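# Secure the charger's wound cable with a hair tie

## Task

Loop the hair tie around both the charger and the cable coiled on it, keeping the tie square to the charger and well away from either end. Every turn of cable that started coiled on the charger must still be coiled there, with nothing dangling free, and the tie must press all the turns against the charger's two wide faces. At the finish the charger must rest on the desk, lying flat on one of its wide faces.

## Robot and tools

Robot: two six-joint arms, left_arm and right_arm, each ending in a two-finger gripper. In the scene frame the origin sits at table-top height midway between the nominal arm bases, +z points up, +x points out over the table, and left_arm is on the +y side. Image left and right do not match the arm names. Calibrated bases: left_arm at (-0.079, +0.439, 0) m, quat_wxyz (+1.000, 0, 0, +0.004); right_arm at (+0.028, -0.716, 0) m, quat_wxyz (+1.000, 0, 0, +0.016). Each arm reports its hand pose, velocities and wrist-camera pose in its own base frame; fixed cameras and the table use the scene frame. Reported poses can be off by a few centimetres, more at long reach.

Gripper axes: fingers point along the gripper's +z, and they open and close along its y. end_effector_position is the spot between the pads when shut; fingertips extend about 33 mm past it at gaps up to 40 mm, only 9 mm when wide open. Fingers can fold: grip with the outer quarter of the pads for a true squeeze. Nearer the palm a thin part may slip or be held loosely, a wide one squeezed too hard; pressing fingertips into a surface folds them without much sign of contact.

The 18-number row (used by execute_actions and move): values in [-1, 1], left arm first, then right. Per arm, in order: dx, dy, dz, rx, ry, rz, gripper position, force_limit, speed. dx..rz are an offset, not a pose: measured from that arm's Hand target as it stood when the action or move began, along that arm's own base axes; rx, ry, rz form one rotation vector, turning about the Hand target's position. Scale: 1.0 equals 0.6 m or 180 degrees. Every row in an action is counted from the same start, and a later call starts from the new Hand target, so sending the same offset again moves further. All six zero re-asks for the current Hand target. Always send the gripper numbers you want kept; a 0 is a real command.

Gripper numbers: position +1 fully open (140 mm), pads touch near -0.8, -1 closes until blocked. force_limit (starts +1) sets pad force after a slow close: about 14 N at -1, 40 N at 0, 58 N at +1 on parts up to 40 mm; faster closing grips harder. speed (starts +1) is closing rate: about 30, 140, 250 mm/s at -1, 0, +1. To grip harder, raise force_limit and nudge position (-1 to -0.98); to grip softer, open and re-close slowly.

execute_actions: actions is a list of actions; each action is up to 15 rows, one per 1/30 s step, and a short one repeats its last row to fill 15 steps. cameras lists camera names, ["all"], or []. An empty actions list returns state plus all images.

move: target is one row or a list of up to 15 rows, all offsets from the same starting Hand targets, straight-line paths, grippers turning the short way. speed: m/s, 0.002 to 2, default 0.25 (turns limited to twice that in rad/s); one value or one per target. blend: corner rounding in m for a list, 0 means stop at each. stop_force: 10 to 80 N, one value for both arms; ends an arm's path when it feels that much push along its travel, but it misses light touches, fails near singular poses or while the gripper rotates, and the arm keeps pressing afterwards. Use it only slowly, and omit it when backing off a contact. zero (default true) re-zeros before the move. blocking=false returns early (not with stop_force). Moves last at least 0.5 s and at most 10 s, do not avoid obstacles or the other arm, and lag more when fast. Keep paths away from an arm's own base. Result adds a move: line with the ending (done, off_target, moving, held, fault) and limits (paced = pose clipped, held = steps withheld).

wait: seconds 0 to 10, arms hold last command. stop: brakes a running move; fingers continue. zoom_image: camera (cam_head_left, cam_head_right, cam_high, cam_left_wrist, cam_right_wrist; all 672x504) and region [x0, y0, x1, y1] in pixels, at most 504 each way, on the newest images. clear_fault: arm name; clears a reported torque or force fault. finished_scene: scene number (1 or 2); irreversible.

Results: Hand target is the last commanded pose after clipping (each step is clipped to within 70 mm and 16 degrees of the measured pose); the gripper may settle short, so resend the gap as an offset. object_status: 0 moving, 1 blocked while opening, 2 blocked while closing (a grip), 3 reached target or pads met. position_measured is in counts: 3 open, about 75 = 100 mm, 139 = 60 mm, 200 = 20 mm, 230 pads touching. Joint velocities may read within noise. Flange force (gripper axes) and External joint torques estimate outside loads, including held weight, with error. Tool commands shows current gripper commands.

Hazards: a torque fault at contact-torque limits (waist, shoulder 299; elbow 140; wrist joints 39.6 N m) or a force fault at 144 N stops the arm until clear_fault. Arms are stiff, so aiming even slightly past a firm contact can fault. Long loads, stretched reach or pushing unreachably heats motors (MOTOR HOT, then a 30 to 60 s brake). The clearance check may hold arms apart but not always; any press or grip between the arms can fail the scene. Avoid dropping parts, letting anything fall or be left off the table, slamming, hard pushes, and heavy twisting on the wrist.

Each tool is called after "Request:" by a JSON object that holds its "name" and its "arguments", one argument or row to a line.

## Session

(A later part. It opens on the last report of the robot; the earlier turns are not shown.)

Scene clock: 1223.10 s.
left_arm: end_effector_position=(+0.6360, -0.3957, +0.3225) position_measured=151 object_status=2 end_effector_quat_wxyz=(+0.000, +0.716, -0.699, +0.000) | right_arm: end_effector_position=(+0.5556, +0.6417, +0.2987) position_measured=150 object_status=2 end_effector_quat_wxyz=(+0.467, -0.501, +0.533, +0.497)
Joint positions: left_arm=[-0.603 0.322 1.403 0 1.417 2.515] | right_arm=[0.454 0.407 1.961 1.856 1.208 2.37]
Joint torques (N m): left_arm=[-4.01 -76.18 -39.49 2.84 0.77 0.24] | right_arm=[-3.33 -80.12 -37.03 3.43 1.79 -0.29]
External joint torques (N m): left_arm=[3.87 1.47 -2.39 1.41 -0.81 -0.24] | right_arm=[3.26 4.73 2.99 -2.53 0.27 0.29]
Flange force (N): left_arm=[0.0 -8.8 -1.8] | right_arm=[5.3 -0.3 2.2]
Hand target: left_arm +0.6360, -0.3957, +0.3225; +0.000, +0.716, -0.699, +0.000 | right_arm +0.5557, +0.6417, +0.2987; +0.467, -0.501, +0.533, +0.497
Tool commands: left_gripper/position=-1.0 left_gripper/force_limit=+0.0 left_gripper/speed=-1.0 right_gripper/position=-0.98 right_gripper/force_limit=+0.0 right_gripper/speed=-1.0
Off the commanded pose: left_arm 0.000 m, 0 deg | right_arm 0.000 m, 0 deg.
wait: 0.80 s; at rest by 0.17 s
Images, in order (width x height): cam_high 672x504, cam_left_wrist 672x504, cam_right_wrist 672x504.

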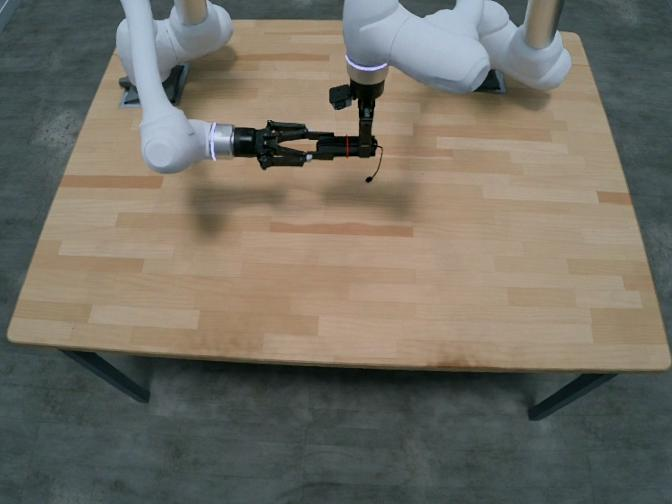

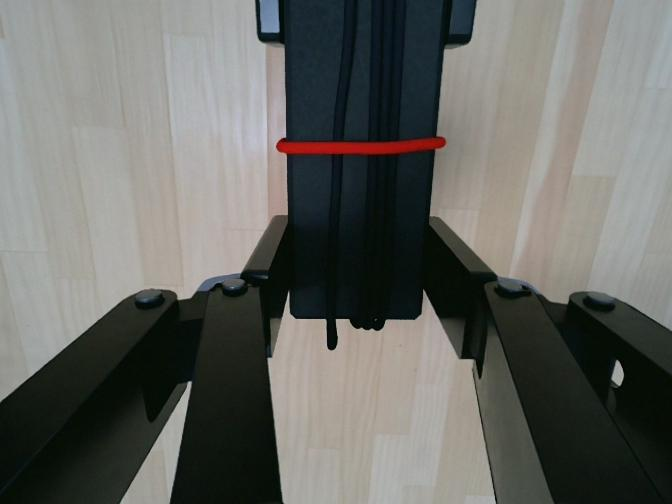

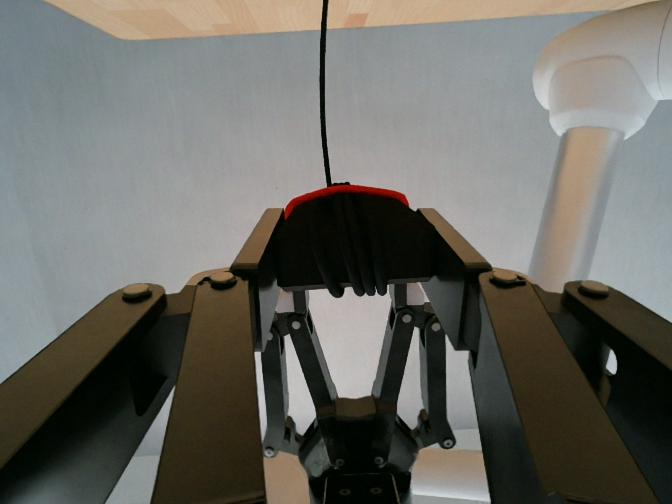

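Request:
{"name": "move", "arguments": {
  "target": [
    [0, 0, 0, 0, 0, 0, -1, 0, -1, 0, 0, 0, 0, 0, 0, 0.1, 0, -1],
    [0, 0, 0, 0, 0, 0, -1, 0, -1, 0, -0.3, 0, 0, 0, 0, 0.1, 0, -1]
  ],
  "speed": 0.1,
  "cameras": ["cam_left_wrist", "cam_right_wrist", "cam_high", "cam_head_left"]
}}

Request:
{"name": "zoom_image", "arguments": {
  "camera": "cam_left_wrist",
  "region": [200, 0, 520, 370]
}}

Request:
{"name": "zoom_image", "arguments": {
  "camera": "cam_right_wrist",
  "region": [240, 100, 480, 340]
}}

Scene clock: 1229.93 s.
left_arm: end_effector_position=(+0.6360, -0.3957, +0.3225) position_measured=151 object_status=2 end_effector_quat_wxyz=(+0.000, +0.716, -0.699, +0.000) | right_arm: end_effector_position=(+0.5556, +0.4618, +0.2987) position_measured=117 object_status=3 end_effector_quat_wxyz=(+0.467, -0.501, +0.533, +0.497)
Joint positions: left_arm=[-0.603 0.322 1.403 0 1.417 2.515] | right_arm=[0.169 0.326 2.088 1.65 1.407 2.359]
Joint torques (N m): left_arm=[-1.63 -78.67 -42.33 4.06 0.14 0.33] | right_arm=[-2.45 -67.21 -31.46 1.99 1.78 -0.3]
External joint torques (N m): left_arm=[2.22 3.78 0.44 0.23 -0.17 -0.33] | right_arm=[2.54 1.6 -0.37 -0.42 0.3 0.3]
Flange force (N): left_arm=[0.7 -5.7 1.9] | right_arm=[0.9 -2.3 4.2]
Hand target: left_arm +0.6360, -0.3957, +0.3225; +0.000, +0.716, -0.699, +0.000 | right_arm +0.5557, +0.4617, +0.2987; +0.467, -0.501, +0.533, +0.497
Off the commanded pose: left_arm 0.000 m, 0 deg | right_arm 0.000 m, 0 deg.
move: done
Images, in order (width x height): cam_head_left 672x504, cam_high 672x504, cam_left_wrist 672x504, cam_right_wrist 672x504.

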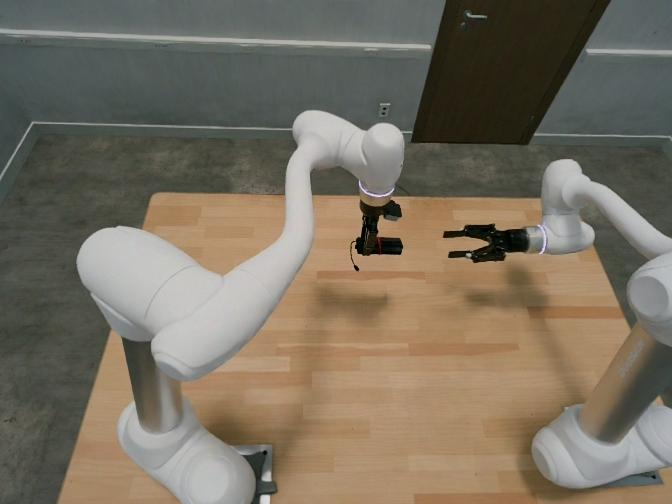

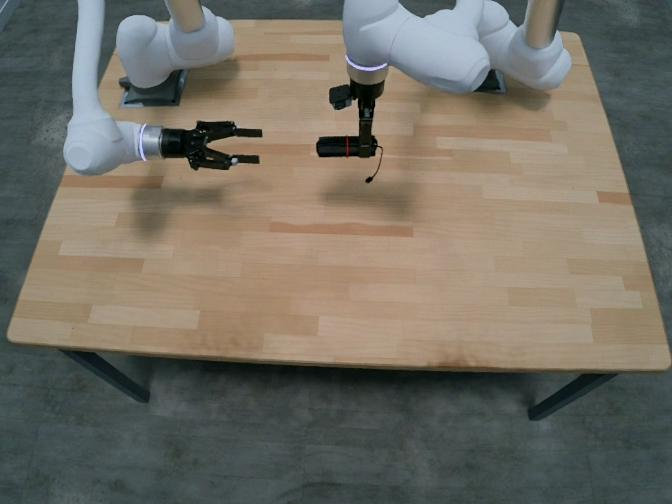

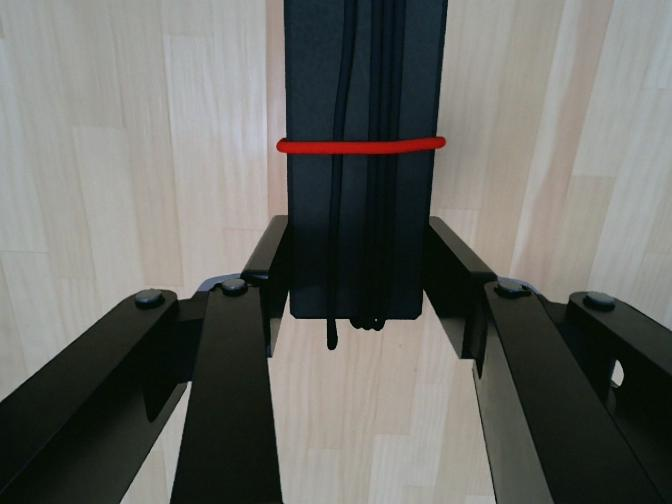

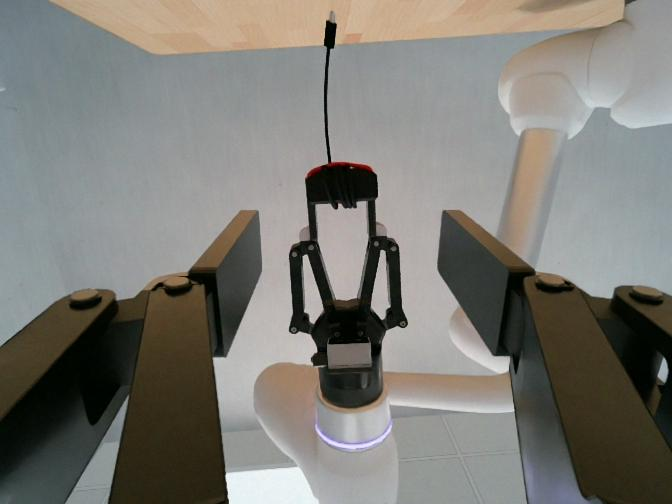

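Scaled by 1.362.

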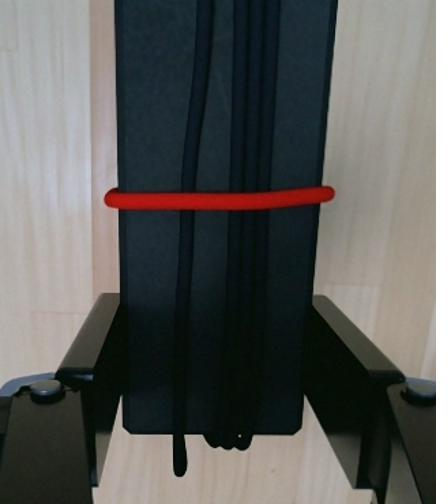

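Scaled by 2.100.

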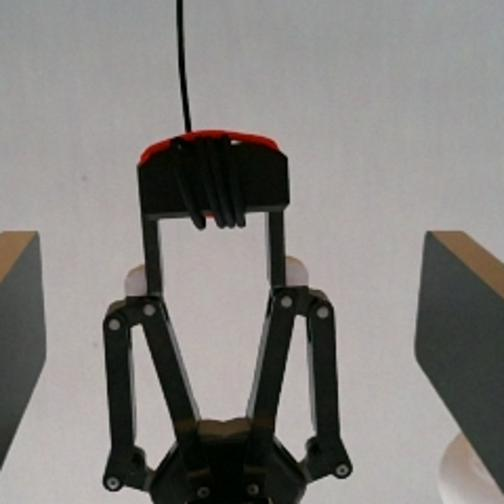

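Request:
{"name": "move", "arguments": {
  "target": [
    [0, 0, -0.27, 0, 0, 0, -1, 0, -1, 0, -0.2, 0.25, 0, 0, 0, 0.1, 0, -1],
    [0, -0.19, -0.44, 0, 0, 0, -1, 0, -1, 0, -0.2, 0.25, 0, 0, 0, 0.1, 0, -1]
  ],
  "speed": [0.12, 0.08],
  "cameras": ["cam_left_wrist", "cam_high", "cam_head_left"]
}}

Request:
{"name": "zoom_image", "arguments": {
  "camera": "cam_high",
  "region": [260, 80, 420, 220]
}}

Request:
{"name": "zoom_image", "arguments": {
  "camera": "cam_head_left",
  "region": [310, 200, 450, 340]
}}

Scene clock: 1243.73 s.
left_arm: end_effector_position=(+0.6360, -0.5097, +0.0586) position_measured=151 object_status=2 end_effector_quat_wxyz=(+0.000, +0.716, -0.699, +0.000) | right_arm: end_effector_position=(+0.5557, +0.3417, +0.4487) position_measured=117 object_status=3 end_effector_quat_wxyz=(+0.467, -0.501, +0.533, +0.497)
Joint positions: left_arm=[-0.718 0.567 1.537 0 1.038 2.4] | right_arm=[-0.044 0.13 1.997 1.487 1.573 2.646]
Joint torques (N m): left_arm=[-1.33 -96.36 -36.63 3.49 0.13 0.35] | right_arm=[-1.87 -53.21 -37.67 3.09 1.18 -0.29]
External joint torques (N m): left_arm=[1.04 3.57 0.03 0.23 -0.16 -0.35] | right_arm=[1.8 1.33 -0.67 -0.4 0.29 0.3]
Flange force (N): left_arm=[2.4 -4.2 3.2] | right_arm=[-0.4 -3.3 2.5]
Hand target: left_arm +0.6360, -0.5097, +0.0585; +0.000, +0.716, -0.699, +0.000 | right_arm +0.5557, +0.3417, +0.4487; +0.467, -0.501, +0.533, +0.497
Off the commanded pose: left_arm 0.000 m, 0 deg | right_arm 0.000 m, 0 deg.
move: done
Images, in order (width x height): cam_head_left 672x504, cam_high 672x504, cam_left_wrist 672x504.

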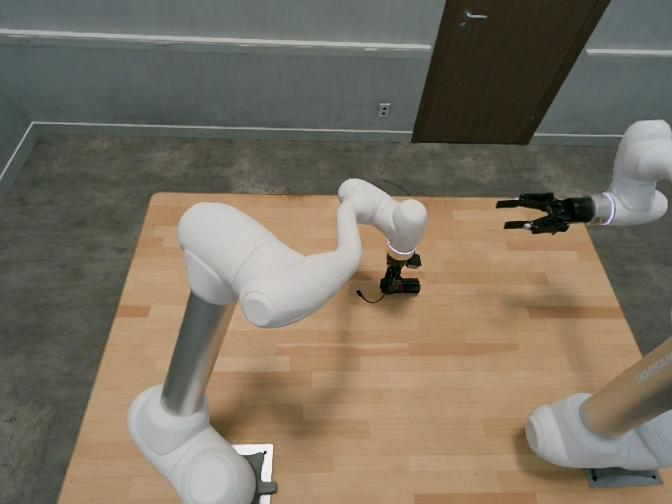

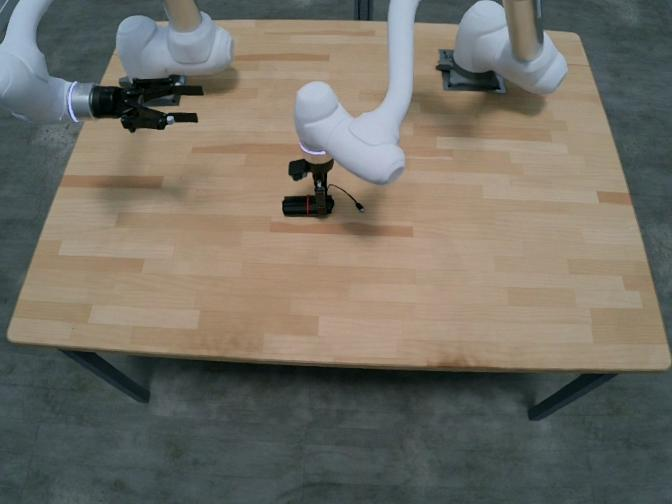

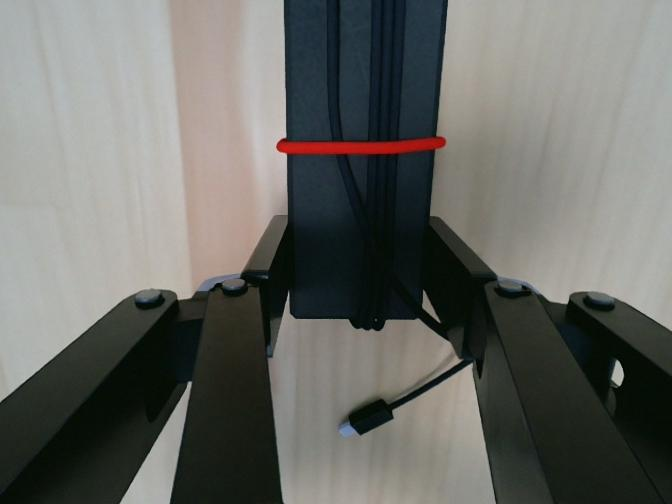

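Scaled by 3.150.

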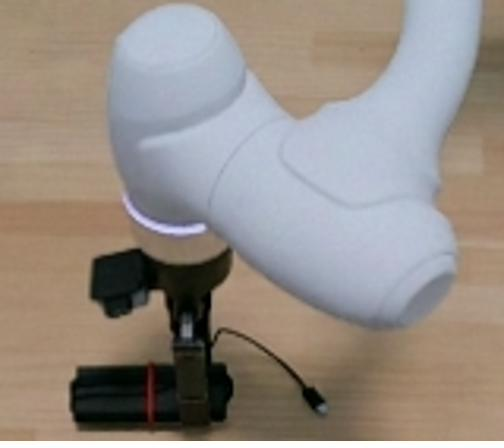

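Scaled by 3.600.

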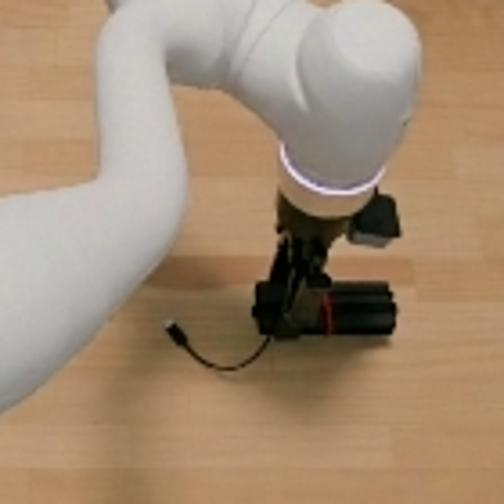

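Request:
{"name": "execute_actions", "arguments": {
  "actions": []
}}

Scene clock: 1286.27 s.
left_arm: end_effector_position=(+0.6360, -0.5097, +0.0585) position_measured=151 object_status=2 end_effector_quat_wxyz=(+0.000, +0.716, -0.699, +0.000) | right_arm: end_effector_position=(+0.5557, +0.3417, +0.4487) position_measured=117 object_status=3 end_effector_quat_wxyz=(+0.467, -0.501, +0.533, +0.497)
Joint positions: left_arm=[-0.718 0.567 1.537 0 1.038 2.4] | right_arm=[-0.044 0.13 1.997 1.487 1.573 2.646]
Joint velocities: within noise
Joint torques (N m): left_arm=[-1.38 -96.34 -36.54 3.52 0.11 0.31] | right_arm=[-2.36 -53.19 -37.65 3.11 1.2 -0.28]
External joint torques (N m): left_arm=[1.31 3.51 -0.03 0.19 -0.15 -0.31] | right_arm=[2.36 1.04 -0.91 -0.42 0.28 0.28]
Flange force (N): left_arm=[2.2 -4.5 3.1] | right_arm=[-1.0 -3.4 3.5]
Hand target: left_arm +0.6360, -0.5097, +0.0585; +0.000, +0.716, -0.699, +0.000 | right_arm +0.5557, +0.3417, +0.4487; +0.467, -0.501, +0.533, +0.497
Tool commands: left_gripper/position=-1.0 left_gripper/force_limit=+0.0 left_gripper/speed=-1.0 right_gripper/position=+0.1 right_gripper/force_limit=+0.0 right_gripper/speed=-1.0
Off the commanded pose: left_arm 0.000 m, 0 deg | right_arm 0.000 m, 0 deg.

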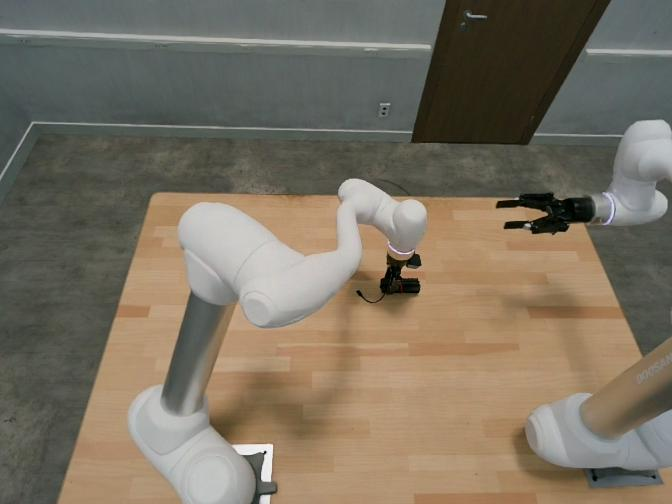

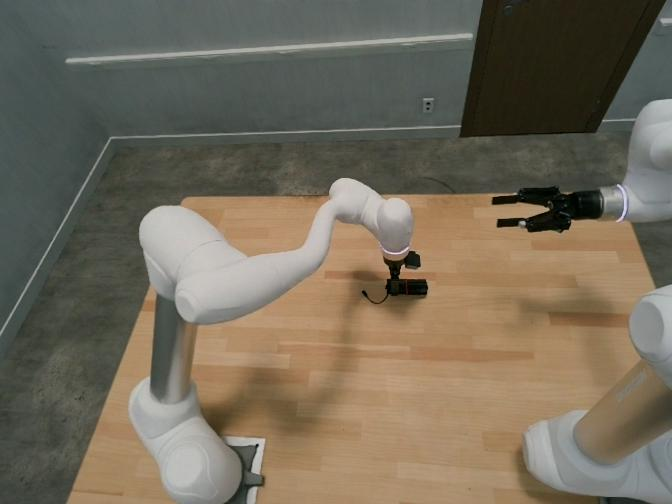

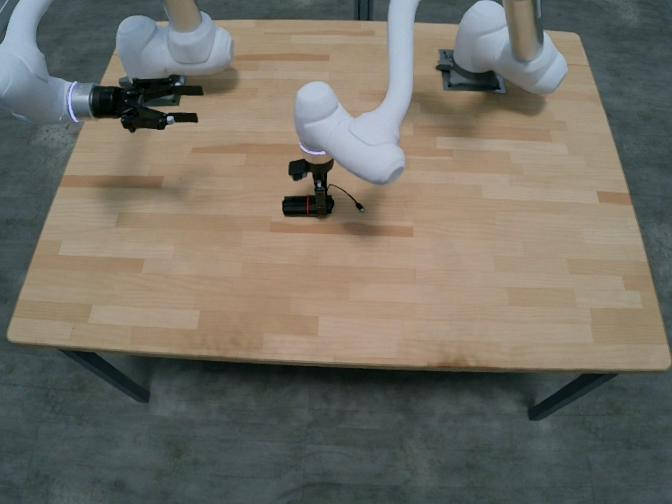

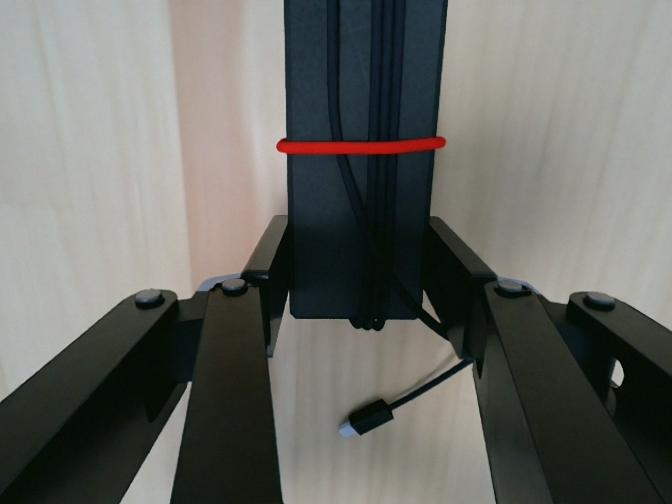

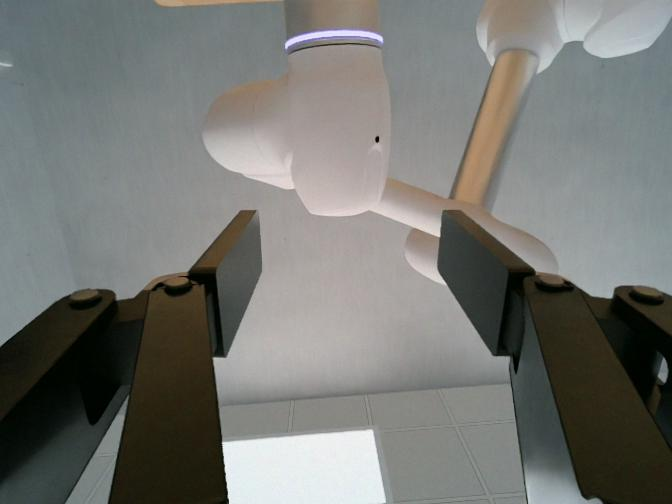

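Request:
{"name": "move", "arguments": {
  "target": [0, 0, -0.0308, 0,0,0, -1, 0, -1, 0,0,0,0,0,0, 0.1, 0, -1],
  "speed": 0.012,
  "stop_force": 12,
  "cameras": ["cam_left_wrist"]
}}

Scene clock: 1292.10 s.
left_arm: end_effector_position=(+0.6361, -0.5097, +0.0414) position_measured=151 object_status=2 end_effector_quat_wxyz=(+0.000, +0.716, -0.699, +0.000) | right_arm: end_effector_position=(+0.5557, +0.3417, +0.4487) position_measured=117 object_status=3 end_effector_quat_wxyz=(+0.467, -0.501, +0.533, +0.497)
Joint positions: left_arm=[-0.718 0.582 1.548 0 1.012 2.4] | right_arm=[-0.044 0.13 1.997 1.487 1.573 2.646]
Joint torques (N m): left_arm=[-2.87 -83.66 -29.71 3.19 -0.53 0.34] | right_arm=[-2 -53.08 -37.66 3.09 1.2 -0.3]
External joint torques (N m): left_arm=[3.03 -9.83 -6.27 0.47 0.49 -0.34] | right_arm=[2.02 0.98 -0.8 -0.4 0.28 0.31]
Flange force (N): left_arm=[-1.3 -3.6 -13.2] | right_arm=[-0.9 -3.1 2.9]
Hand target: left_arm +0.6361, -0.5097, +0.0415; +0.000, +0.716, -0.699, +0.000 (not the last commanded pose) | right_arm +0.5557, +0.3417, +0.4487; +0.467, -0.501, +0.533, +0.497
Off the commanded pose: left_arm 0.001 m, 0 deg | right_arm 0.000 m, 0 deg.
move: contact (left_arm)
Images, in order (width x height): cam_left_wrist 672x504.

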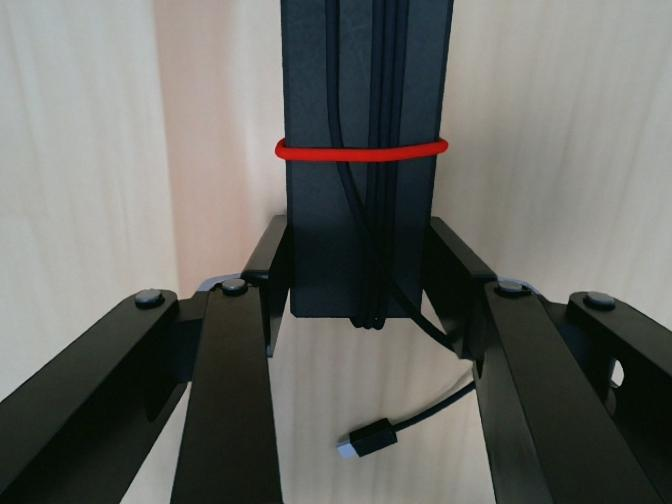

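Request:
{"name": "move", "arguments": {
  "target": [
    [0, 0, 0.001, 0,0,0, -1, 0, -1, 0,0,0,0,0,0, 0.1, 0, -1],
    [0, 0, 0.001, 0,0,0, 0.15, 0, -1, 0,0,0,0,0,0, 0.1, 0, -1]
  ],
  "speed": 0.01
}}

Request:
{"name": "move", "arguments": {
  "target": [0, 0, 0.25, 0,0,0, 0.15, 0, -1, 0,0,0,0,0,0, 0.1, 0, -1],
  "speed": 0.15,
  "cameras": ["cam_left_wrist"]
}}

Scene clock: 1297.37 s.
left_arm: end_effector_position=(+0.6361, -0.5097, +0.0420) position_measured=110 object_status=0 end_effector_quat_wxyz=(+0.000, +0.716, -0.699, +0.000) | right_arm: end_effector_position=(+0.5557, +0.3417, +0.4487) position_measured=117 object_status=3 end_effector_quat_wxyz=(+0.467, -0.501, +0.533, +0.497)
Joint positions: left_arm=[-0.718 0.581 1.548 0 1.013 2.4] | right_arm=[-0.044 0.13 1.997 1.487 1.573 2.646]
Joint torques (N m): left_arm=[-1.38 -94.47 -34.62 3.6 0.23 0.28] | right_arm=[-2.01 -53.26 -37.61 3.12 1.18 -0.3]
External joint torques (N m): left_arm=[1.23 0.68 -1.51 0.07 -0.27 -0.28] | right_arm=[1.98 1.3 -0.77 -0.43 0.29 0.3]
Flange force (N): left_arm=[1.8 -4.0 0.0] | right_arm=[-0.6 -3.5 2.8]
Hand target: left_arm +0.6361, -0.5097, +0.0421; +0.000, +0.716, -0.699, +0.000 | right_arm +0.5557, +0.3417, +0.4487; +0.467, -0.501, +0.533, +0.497
Off the commanded pose: left_arm 0.000 m, 0 deg | right_arm 0.000 m, 0 deg.
move: done

Scene clock: 1298.70 s.
left_arm: end_effector_position=(+0.6360, -0.5097, +0.1920) position_measured=110 object_status=3 end_effector_quat_wxyz=(+0.000, +0.716, -0.699, +0.000) | right_arm: end_effector_position=(+0.5557, +0.3417, +0.4487) position_measured=117 object_status=3 end_effector_quat_wxyz=(+0.467, -0.501, +0.533, +0.497)
Joint positions: left_arm=[-0.718 0.477 1.419 0 1.246 2.4] | right_arm=[-0.044 0.13 1.997 1.487 1.573 2.646]
Joint torques (N m): left_arm=[-1.52 -89.5 -38.49 4.01 0.21 0.32] | right_arm=[-1.98 -53.32 -37.65 3.11 1.21 -0.27]
External joint torques (N m): left_arm=[1.54 1.15 -1.77 0.09 -0.25 -0.32] | right_arm=[2.05 1.28 -0.69 -0.44 0.27 0.27]
Flange force (N): left_arm=[2.6 -5.4 -0.9] | right_arm=[-0.5 -3.3 2.9]
Hand target: left_arm +0.6361, -0.5097, +0.1921; +0.000, +0.716, -0.699, +0.000 | right_arm +0.5557, +0.3417, +0.4487; +0.467, -0.501, +0.533, +0.497
Off the commanded pose: left_arm 0.000 m, 0 deg | right_arm 0.000 m, 0 deg.
move: done
Images, in order (width x height): cam_left_wrist 672x504.

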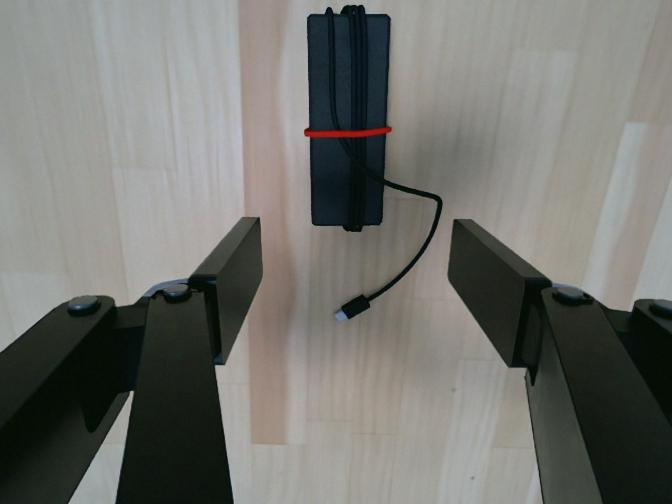

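Request:
{"name": "move", "arguments": {
  "target": [
    [-0.126, 0.0453, -0.15, 0,0,0, -0.45, -1, -1, 0,0,0,0,0,0, 0.1, 0, -1]
  ],
  "speed": 0.12,
  "cameras": ["cam_left_wrist"]
}}

Scene clock: 1320.03 s.
left_arm: end_effector_position=(+0.5605, -0.4825, +0.1021) position_measured=186 object_status=0 end_effector_quat_wxyz=(+0.000, +0.716, -0.699, +0.000) | right_arm: end_effector_position=(+0.5557, +0.3417, +0.4487) position_measured=117 object_status=3 end_effector_quat_wxyz=(+0.467, -0.501, +0.533, +0.497)
Joint positions: left_arm=[-0.757 0.426 1.674 0 1.042 2.36] | right_arm=[-0.044 0.13 1.997 1.487 1.573 2.646]
Joint torques (N m): left_arm=[-1.61 -81.36 -35.17 3.65 0.15 0.31] | right_arm=[-2.22 -53.13 -37.69 3.12 1.19 -0.28]
External joint torques (N m): left_arm=[2.23 1.24 -1.5 0.11 -0.19 -0.31] | right_arm=[2.24 0.98 -0.75 -0.44 0.29 0.28]
Flange force (N): left_arm=[1.4 -5.4 0.1] | right_arm=[-0.8 -3.0 3.2]
Hand target: left_arm +0.5605, -0.4825, +0.1021; +0.000, +0.716, -0.699, +0.000 | right_arm +0.5557, +0.3417, +0.4487; +0.467, -0.501, +0.533, +0.497
Off the commanded pose: left_arm 0.000 m, 0 deg | right_arm 0.000 m, 0 deg.
move: done
Images, in order (width x height): cam_left_wrist 672x504.

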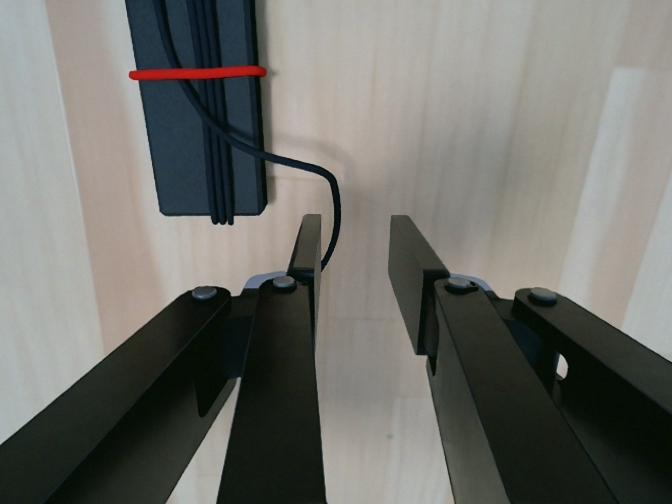

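Request:
{"name": "move", "arguments": {
  "target": [
    [0.010, 0.0133, -0.1085, 0,0,0, -0.45, -1, -1, 0,0,0,0,0,0, 0.1, 0, -1]
  ],
  "speed": 0.06,
  "stop_force": 12,
  "cameras": ["cam_left_wrist"]
}}

Request:
{"name": "move", "arguments": {
  "target": [
    [0, 0, 0, 0,0,0, -1, -1, -1, 0,0,0,0,0,0, 0.1, 0, -1]
  ],
  "speed": 0.06,
  "cameras": ["cam_left_wrist"]
}}

Scene clock: 1330.37 s.
left_arm: end_effector_position=(+0.5665, -0.4745, +0.0370) position_measured=186 object_status=3 end_effector_quat_wxyz=(+0.000, +0.716, -0.699, +0.000) | right_arm: end_effector_position=(+0.5557, +0.3417, +0.4487) position_measured=117 object_status=3 end_effector_quat_wxyz=(+0.467, -0.501, +0.533, +0.497)
Joint positions: left_arm=[-0.744 0.484 1.722 0 0.936 2.374] | right_arm=[-0.044 0.13 1.997 1.487 1.573 2.646]
Joint torques (N m): left_arm=[-1.24 -84.32 -33.02 3.37 0.17 0.34] | right_arm=[-2.09 -53.25 -37.68 3.11 1.23 -0.31]
External joint torques (N m): left_arm=[1.13 1.37 -1.2 0.11 -0.22 -0.34] | right_arm=[2.13 1.28 -0.71 -0.44 0.24 0.31]
Flange force (N): left_arm=[2.0 -3.9 0.9] | right_arm=[-0.6 -3.4 3.1]
Hand target: left_arm +0.5665, -0.4745, +0.0370; +0.000, +0.716, -0.699, +0.000 | right_arm +0.5557, +0.3417, +0.4487; +0.467, -0.501, +0.533, +0.497
Off the commanded pose: left_arm 0.000 m, 0 deg | right_arm 0.000 m, 0 deg.
move: done
Images, in order (width x height): cam_left_wrist 672x504.

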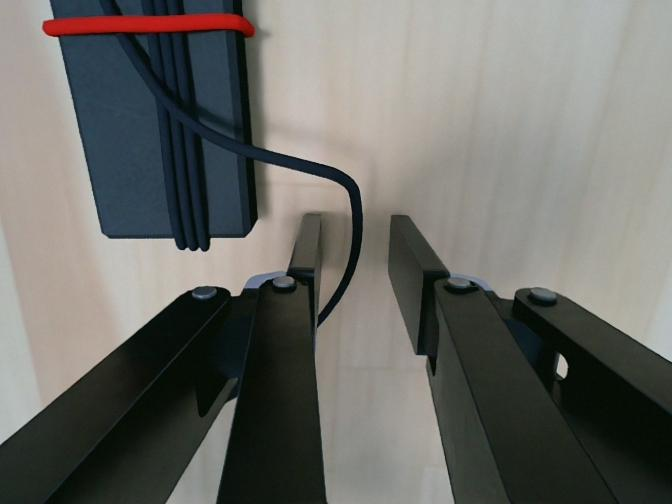

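Scene clock: 1331.43 s.
left_arm: end_effector_position=(+0.5665, -0.4745, +0.0370) position_measured=225 object_status=2 end_effector_quat_wxyz=(+0.000, +0.716, -0.699, +0.000) | right_arm: end_effector_position=(+0.5557, +0.3417, +0.4487) position_measured=117 object_status=3 end_effector_quat_wxyz=(+0.467, -0.501, +0.533, +0.497)
Joint positions: left_arm=[-0.744 0.484 1.722 0 0.936 2.374] | right_arm=[-0.044 0.13 1.997 1.487 1.573 2.646]
Joint torques (N m): left_arm=[-1.15 -84.03 -32.78 3.39 0.2 0.33] | right_arm=[-2.03 -53.17 -37.57 3.11 1.2 -0.28]
External joint torques (N m): left_arm=[1.06 1.44 -1.34 0.09 -0.24 -0.33] | right_arm=[1.83 1.14 -0.97 -0.39 0.27 0.29]
Flange force (N): left_arm=[2.3 -4.1 0.9] | right_arm=[-0.9 -3.6 2.6]
Hand target: left_arm +0.5665, -0.4745, +0.0370; +0.000, +0.716, -0.699, +0.000 | right_arm +0.5557, +0.3417, +0.4487; +0.467, -0.501, +0.533, +0.497
Off the commanded pose: left_arm 0.000 m, 0 deg | right_arm 0.000 m, 0 deg.
move: done
Images, in order (width x height): cam_left_wrist 672x504.

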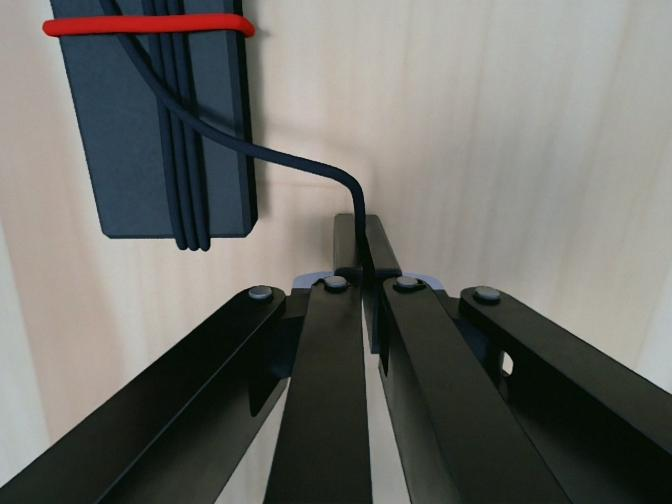

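Request:
{"name": "move", "arguments": {
  "target": [
    [0, 0, 0.05, 0,0,0, -1, -1, -1, 0,0,0,0,0,0, 0.1, 0, -1],
    [0.0725, 0.0325, 0.055, 0,0,0, -1, -1, -1, 0,0,0,0,0,0, 0.1, 0, -1],
    [0.1358, 0.049, 0.055, 0,0,0, -1, -1, -1, 0,0,0,0,0,0, 0.1, 0, -1]
  ],
  "speed": 0.05,
  "cameras": ["cam_left_wrist"]
}}

Scene clock: 1341.57 s.
left_arm: end_effector_position=(+0.6479, -0.4451, +0.0700) position_measured=225 object_status=2 end_effector_quat_wxyz=(+0.000, +0.716, -0.699, +0.000) | right_arm: end_effector_position=(+0.5557, +0.3417, +0.4487) position_measured=117 object_status=3 end_effector_quat_wxyz=(+0.467, -0.501, +0.533, +0.497)
Joint positions: left_arm=[-0.646 0.518 1.596 0 1.028 2.472] | right_arm=[-0.044 0.13 1.997 1.487 1.573 2.646]
Joint torques (N m): left_arm=[-1 -89.58 -34.84 3.64 0.2 0.31] | right_arm=[-2.03 -53.17 -37.58 3.12 1.19 -0.31]
External joint torques (N m): left_arm=[1.1 1.24 -1.57 0.06 -0.23 -0.31] | right_arm=[2.04 1.41 -0.57 -0.45 0.28 0.32]
Flange force (N): left_arm=[2.2 -4.7 0.3] | right_arm=[-0.3 -3.3 2.9]
Hand target: left_arm +0.6479, -0.4451, +0.0700; +0.000, +0.716, -0.699, +0.000 | right_arm +0.5557, +0.3417, +0.4487; +0.467, -0.501, +0.533, +0.497
Off the commanded pose: left_arm 0.000 m, 0 deg | right_arm 0.000 m, 0 deg.
move: done
Images, in order (width x height): cam_left_wrist 672x504.

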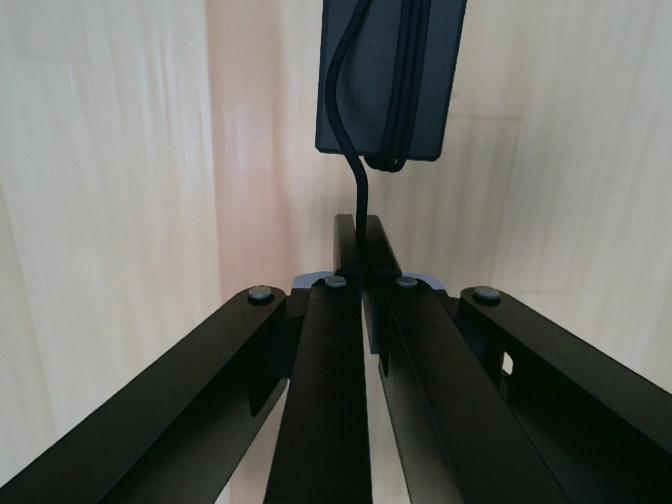

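Request:
{"name": "move", "arguments": {
  "target": [
    [-0.003, 0.025, -0.01, 0,0,0, -1, -1, -1, 0,0,0,0,0,0, 0.1, 0, -1]
  ],
  "speed": 0.02,
  "stop_force": 10,
  "cameras": ["cam_left_wrist"]
}}

Scene clock: 1345.60 s.
left_arm: end_effector_position=(+0.6461, -0.4301, +0.0640) position_measured=225 object_status=2 end_effector_quat_wxyz=(+0.000, +0.716, -0.699, +0.000) | right_arm: end_effector_position=(+0.5557, +0.3417, +0.4487) position_measured=117 object_status=3 end_effector_quat_wxyz=(+0.467, -0.501, +0.533, +0.497)
Joint positions: left_arm=[-0.632 0.509 1.622 0 1.01 2.486] | right_arm=[-0.044 0.13 1.997 1.487 1.573 2.646]
Joint torques (N m): left_arm=[-0.86 -88.28 -34.68 3.64 0.24 0.29] | right_arm=[-1.98 -53.08 -37.69 3.12 1.23 -0.3]
External joint torques (N m): left_arm=[1.33 1.3 -1.25 0.02 -0.28 -0.29] | right_arm=[2.1 1.02 -0.63 -0.46 0.25 0.31]
Flange force (N): left_arm=[1.4 -4.4 0.7] | right_arm=[-0.7 -2.8 3.0]
Hand target: left_arm +0.6461, -0.4301, +0.0640; +0.000, +0.716, -0.699, +0.000 | right_arm +0.5557, +0.3417, +0.4487; +0.467, -0.501, +0.533, +0.497
Off the commanded pose: left_arm 0.000 m, 0 deg | right_arm 0.000 m, 0 deg.
move: done
Images, in order (width x height): cam_left_wrist 672x504.

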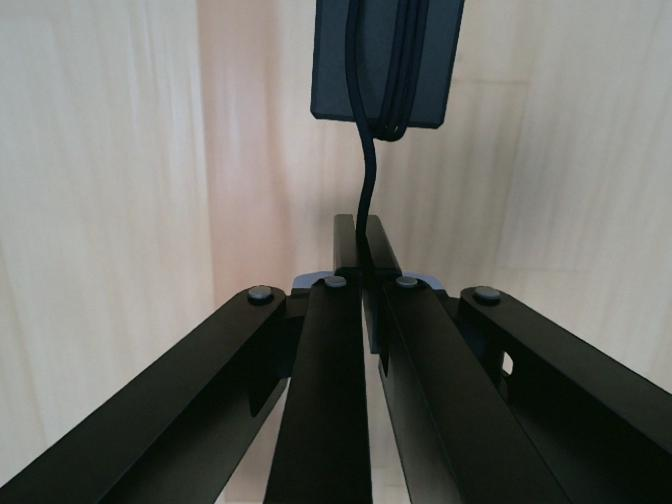

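Request:
{"name": "move", "arguments": {
  "target": [
    [0, 0.018, -0.040, 0,0,0, -1, -1, -1, 0,0,0,0,0,0, 0.1, 0, -1]
  ],
  "speed": 0.02,
  "stop_force": 10,
  "cameras": ["cam_left_wrist"]
}}

Scene clock: 1350.20 s.
left_arm: end_effector_position=(+0.6461, -0.4193, +0.0400) position_measured=225 object_status=2 end_effector_quat_wxyz=(+0.000, +0.716, -0.699, +0.000) | right_arm: end_effector_position=(+0.5557, +0.3417, +0.4487) position_measured=117 object_status=3 end_effector_quat_wxyz=(+0.467, -0.501, +0.533, +0.497)
Joint positions: left_arm=[-0.62 0.523 1.652 0 0.968 2.497] | right_arm=[-0.044 0.13 1.997 1.487 1.573 2.646]
Joint torques (N m): left_arm=[-1.07 -88.24 -33.59 3.56 0.24 0.36] | right_arm=[-2.08 -53.13 -37.7 3.12 1.21 -0.29]
External joint torques (N m): left_arm=[0.91 0.8 -1.46 0.01 -0.28 -0.36] | right_arm=[1.96 1.44 -0.58 -0.45 0.26 0.29]
Flange force (N): left_arm=[1.7 -3.8 0.2] | right_arm=[-0.3 -3.4 2.8]
Hand target: left_arm +0.6461, -0.4193, +0.0400; +0.000, +0.716, -0.699, +0.000 | right_arm +0.5557, +0.3417, +0.4487; +0.467, -0.501, +0.533, +0.497
Off the commanded pose: left_arm 0.000 m, 0 deg | right_arm 0.000 m, 0 deg.
move: done
Images, in order (width x height): cam_left_wrist 672x504.

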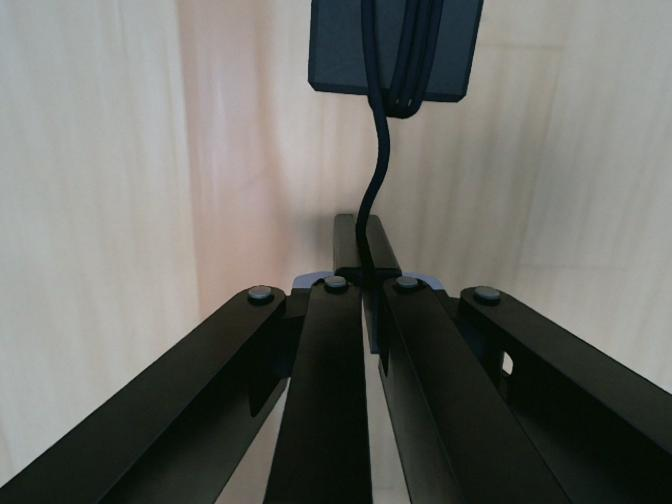

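Request:
{"name": "move", "arguments": {
  "target": [
    [0.003, 0.02, -0.003, 0,0,0, -1, -1, -1, 0,0,0,0,0,0, 0.1, 0, -1]
  ],
  "speed": 0.02,
  "stop_force": 10,
  "cameras": ["cam_left_wrist", "cam_high"]
}}

Scene clock: 1353.20 s.
left_arm: end_effector_position=(+0.6479, -0.4073, +0.0382) position_measured=225 object_status=2 end_effector_quat_wxyz=(+0.000, +0.716, -0.699, +0.000) | right_arm: end_effector_position=(+0.5557, +0.3417, +0.4487) position_measured=117 object_status=3 end_effector_quat_wxyz=(+0.467, -0.501, +0.533, +0.497)
Joint positions: left_arm=[-0.606 0.518 1.664 0 0.96 2.511] | right_arm=[-0.044 0.13 1.997 1.487 1.573 2.646]
Joint torques (N m): left_arm=[-0.68 -87.91 -33.29 3.6 0.26 0.3] | right_arm=[-2.28 -53.1 -37.54 3.12 1.21 -0.29]
External joint torques (N m): left_arm=[1.14 1.18 -1.5 -0.06 -0.3 -0.3] | right_arm=[2.36 1.25 -0.92 -0.45 0.26 0.29]
Flange force (N): left_arm=[1.7 -4.5 0.6] | right_arm=[-0.9 -3.7 3.5]
Hand target: left_arm +0.6479, -0.4073, +0.0382; +0.000, +0.716, -0.699, +0.000 | right_arm +0.5557, +0.3417, +0.4487; +0.467, -0.501, +0.533, +0.497
Off the commanded pose: left_arm 0.000 m, 0 deg | right_arm 0.000 m, 0 deg.
move: done
Images, in order (width x height): cam_high 672x504, cam_left_wrist 672x504.

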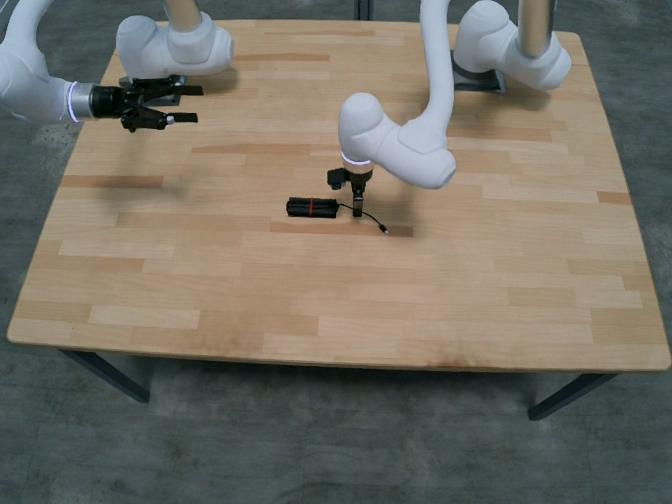

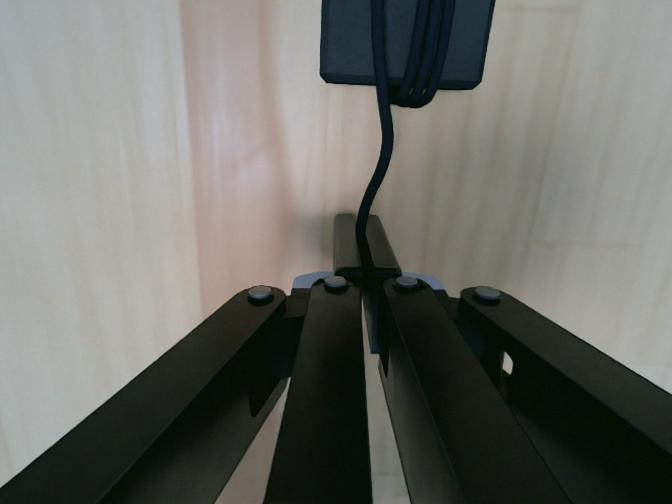

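Request:
{"name": "move", "arguments": {
  "target": [
    [0, -0.005, 0, 0,0,0, -1, -1, -1, 0,0,0,0,0,0, 0.1, 0, -1],
    [0, -0.005, 0, 0,0,0, -0.68, -1, -1, 0,0,0,0,0,0, 0.1, 0, -1]
  ],
  "speed": 0.02,
  "cameras": ["cam_left_wrist"]
}}

Scene clock: 1357.47 s.
left_arm: end_effector_position=(+0.6479, -0.4103, +0.0382) position_measured=214 object_status=0 end_effector_quat_wxyz=(+0.000, +0.716, -0.699, +0.000) | right_arm: end_effector_position=(+0.5557, +0.3417, +0.4487) position_measured=117 object_status=3 end_effector_quat_wxyz=(+0.467, -0.501, +0.533, +0.497)
Joint positions: left_arm=[-0.61 0.52 1.66 0 0.962 2.508] | right_arm=[-0.044 0.13 1.997 1.487 1.573 2.646]
Joint torques (N m): left_arm=[-1.12 -87.7 -33.63 3.51 0.2 0.26] | right_arm=[-2.14 -53.09 -37.64 3.1 1.21 -0.27]
External joint torques (N m): left_arm=[0.49 1.06 -1.19 0 -0.24 -0.26] | right_arm=[2.24 0.84 -0.81 -0.42 0.27 0.27]
Flange force (N): left_arm=[1.9 -3.4 0.6] | right_arm=[-1.0 -2.9 3.3]
Hand target: left_arm +0.6479, -0.4103, +0.0382; +0.000, +0.716, -0.699, +0.000 | right_arm +0.5557, +0.3417, +0.4487; +0.467, -0.501, +0.533, +0.497
Off the commanded pose: left_arm 0.000 m, 0 deg | right_arm 0.000 m, 0 deg.
move: done
Images, in order (width x height): cam_left_wrist 672x504.

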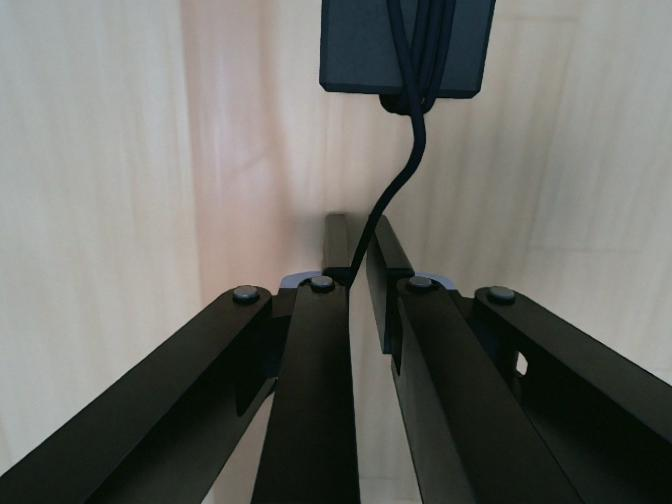

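Request:
{"name": "move", "arguments": {
  "target": [
    [0, 0, 0.05, 0,0,0, -0.68, -1, -1, 0,0,0,0,0,0, 0.1, 0, -1],
    [0, -0.03, 0.26, 0,0,0, -0.68, -1, -1, 0,0,0,0,0,0, 0.1, 0, -1]
  ],
  "speed": [0.03, 0.12],
  "cameras": ["cam_left_wrist"]
}}

Scene clock: 1362.70 s.
left_arm: end_effector_position=(+0.6479, -0.4283, +0.1941) position_measured=214 object_status=3 end_effector_quat_wxyz=(+0.000, +0.716, -0.699, +0.000) | right_arm: end_effector_position=(+0.5557, +0.3417, +0.4487) position_measured=117 object_status=3 end_effector_quat_wxyz=(+0.467, -0.501, +0.533, +0.497)
Joint positions: left_arm=[-0.629 0.417 1.505 0 1.22 2.489] | right_arm=[-0.044 0.13 1.997 1.487 1.573 2.646]
Joint torques (N m): left_arm=[-1.26 -83.47 -38.38 3.97 0.41 0.29] | right_arm=[-1.93 -53.03 -37.61 3.1 1.2 -0.31]
External joint torques (N m): left_arm=[1.56 0.99 -1.52 0.1 -0.45 -0.29] | right_arm=[1.86 0.96 -0.81 -0.41 0.28 0.31]
Flange force (N): left_arm=[1.3 -4.8 -0.4] | right_arm=[-0.9 -3.0 2.6]
Hand target: left_arm +0.6479, -0.4283, +0.1942; +0.000, +0.716, -0.699, +0.000 | right_arm +0.5557, +0.3417, +0.4487; +0.467, -0.501, +0.533, +0.497
Off the commanded pose: left_arm 0.000 m, 0 deg | right_arm 0.000 m, 0 deg.
move: done
Images, in order (width x height): cam_left_wrist 672x504.

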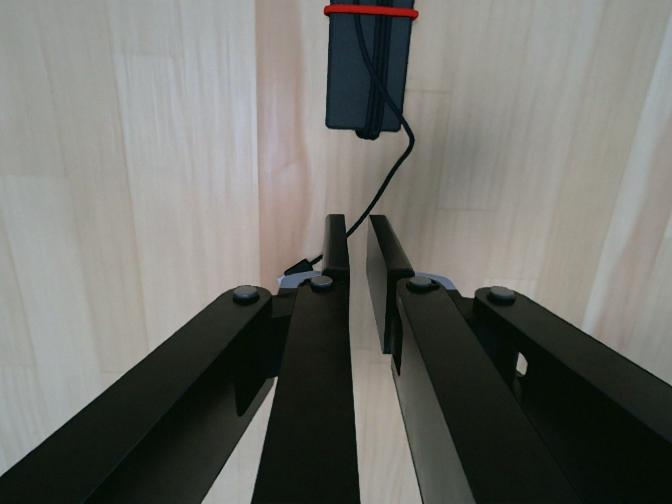

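Request:
{"name": "move", "arguments": {
  "target": [
    [0, 0.1, 0, 0,0,0, -0.45, -1, -1, 0,0,0,0,0,0, 0.1, 0, -1]
  ],
  "speed": 0.12,
  "cameras": ["cam_left_wrist"]
}}

Scene clock: 1368.30 s.
left_arm: end_effector_position=(+0.6479, -0.3684, +0.1941) position_measured=186 object_status=0 end_effector_quat_wxyz=(+0.000, +0.716, -0.699, +0.000) | right_arm: end_effector_position=(+0.5557, +0.3417, +0.4487) position_measured=117 object_status=3 end_effector_quat_wxyz=(+0.467, -0.501, +0.533, +0.497)
Joint positions: left_arm=[-0.563 0.37 1.574 0 1.198 2.554] | right_arm=[-0.044 0.13 1.997 1.487 1.573 2.646]
Joint torques (N m): left_arm=[-1.2 -78.62 -38.02 3.92 0.19 0.31] | right_arm=[-1.85 -53.09 -37.61 3.15 1.18 -0.31]
External joint torques (N m): left_arm=[1.23 0.92 -1.64 0.12 -0.22 -0.31] | right_arm=[1.94 0.74 -0.84 -0.47 0.31 0.31]
Flange force (N): left_arm=[1.4 -4.8 -0.9] | right_arm=[-1.2 -2.7 2.6]
Hand target: left_arm +0.6479, -0.3683, +0.1942; +0.000, +0.716, -0.699, +0.000 | right_arm +0.5557, +0.3417, +0.4487; +0.467, -0.501, +0.533, +0.497
Off the commanded pose: left_arm 0.000 m, 0 deg | right_arm 0.000 m, 0 deg.
move: done
Images, in order (width x height): cam_left_wrist 672x504.

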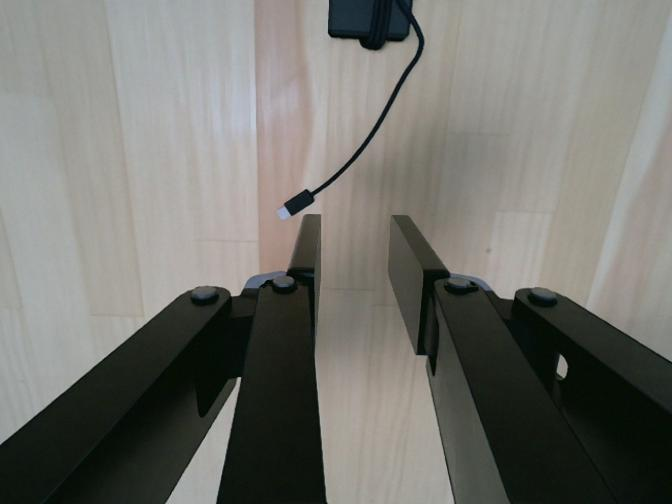

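Request:
{"name": "move", "arguments": {
  "target": [
    [0.0185, -0.0078, -0.14, 0,0,-0.22, -0.4, -1, -1, 0,0,0,0,0,0, 0.1, 0, -1]
  ],
  "speed": 0.15,
  "cameras": ["cam_left_wrist"]
}}

Scene clock: 1381.23 s.
left_arm: end_effector_position=(+0.6591, -0.3729, +0.1102) position_measured=179 object_status=3 end_effector_quat_wxyz=(+0.000, -0.437, +0.900, +0.000) | right_arm: end_effector_position=(+0.5557, +0.3417, +0.4487) position_measured=117 object_status=3 end_effector_quat_wxyz=(+0.467, -0.501, +0.533, +0.497)
Joint positions: left_arm=[-0.561 0.445 1.629 0.001 1.068 3.248] | right_arm=[-0.044 0.13 1.997 1.487 1.573 2.646]
Joint torques (N m): left_arm=[-1.23 -83.68 -35.73 3.72 0.25 0.35] | right_arm=[-1.97 -53.32 -37.56 3.08 1.2 -0.29]
External joint torques (N m): left_arm=[1.71 1.58 -1.39 0.07 -0.26 -0.35] | right_arm=[1.95 1.53 -0.79 -0.4 0.27 0.3]
Flange force (N): left_arm=[-2.6 -4.8 0.5] | right_arm=[-0.4 -3.9 2.8]
Hand target: left_arm +0.6590, -0.3730, +0.1102; +0.000, -0.437, +0.900, +0.000 | right_arm +0.5557, +0.3417, +0.4487; +0.467, -0.501, +0.533, +0.497
Off the commanded pose: left_arm 0.000 m, 0 deg | right_arm 0.000 m, 0 deg.
move: done
Images, in order (width x height): cam_left_wrist 672x504.

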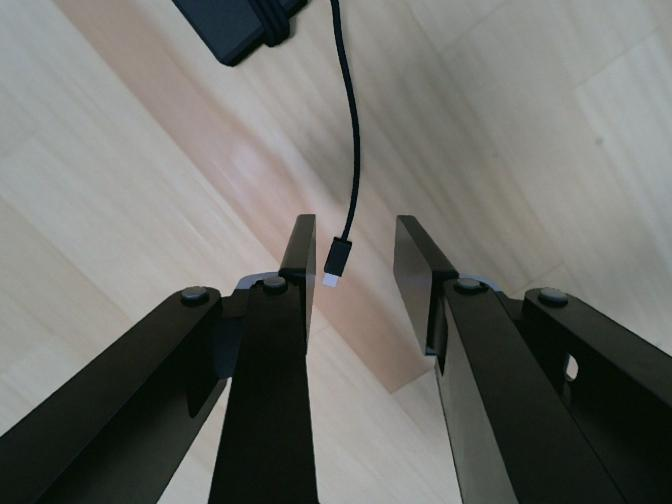

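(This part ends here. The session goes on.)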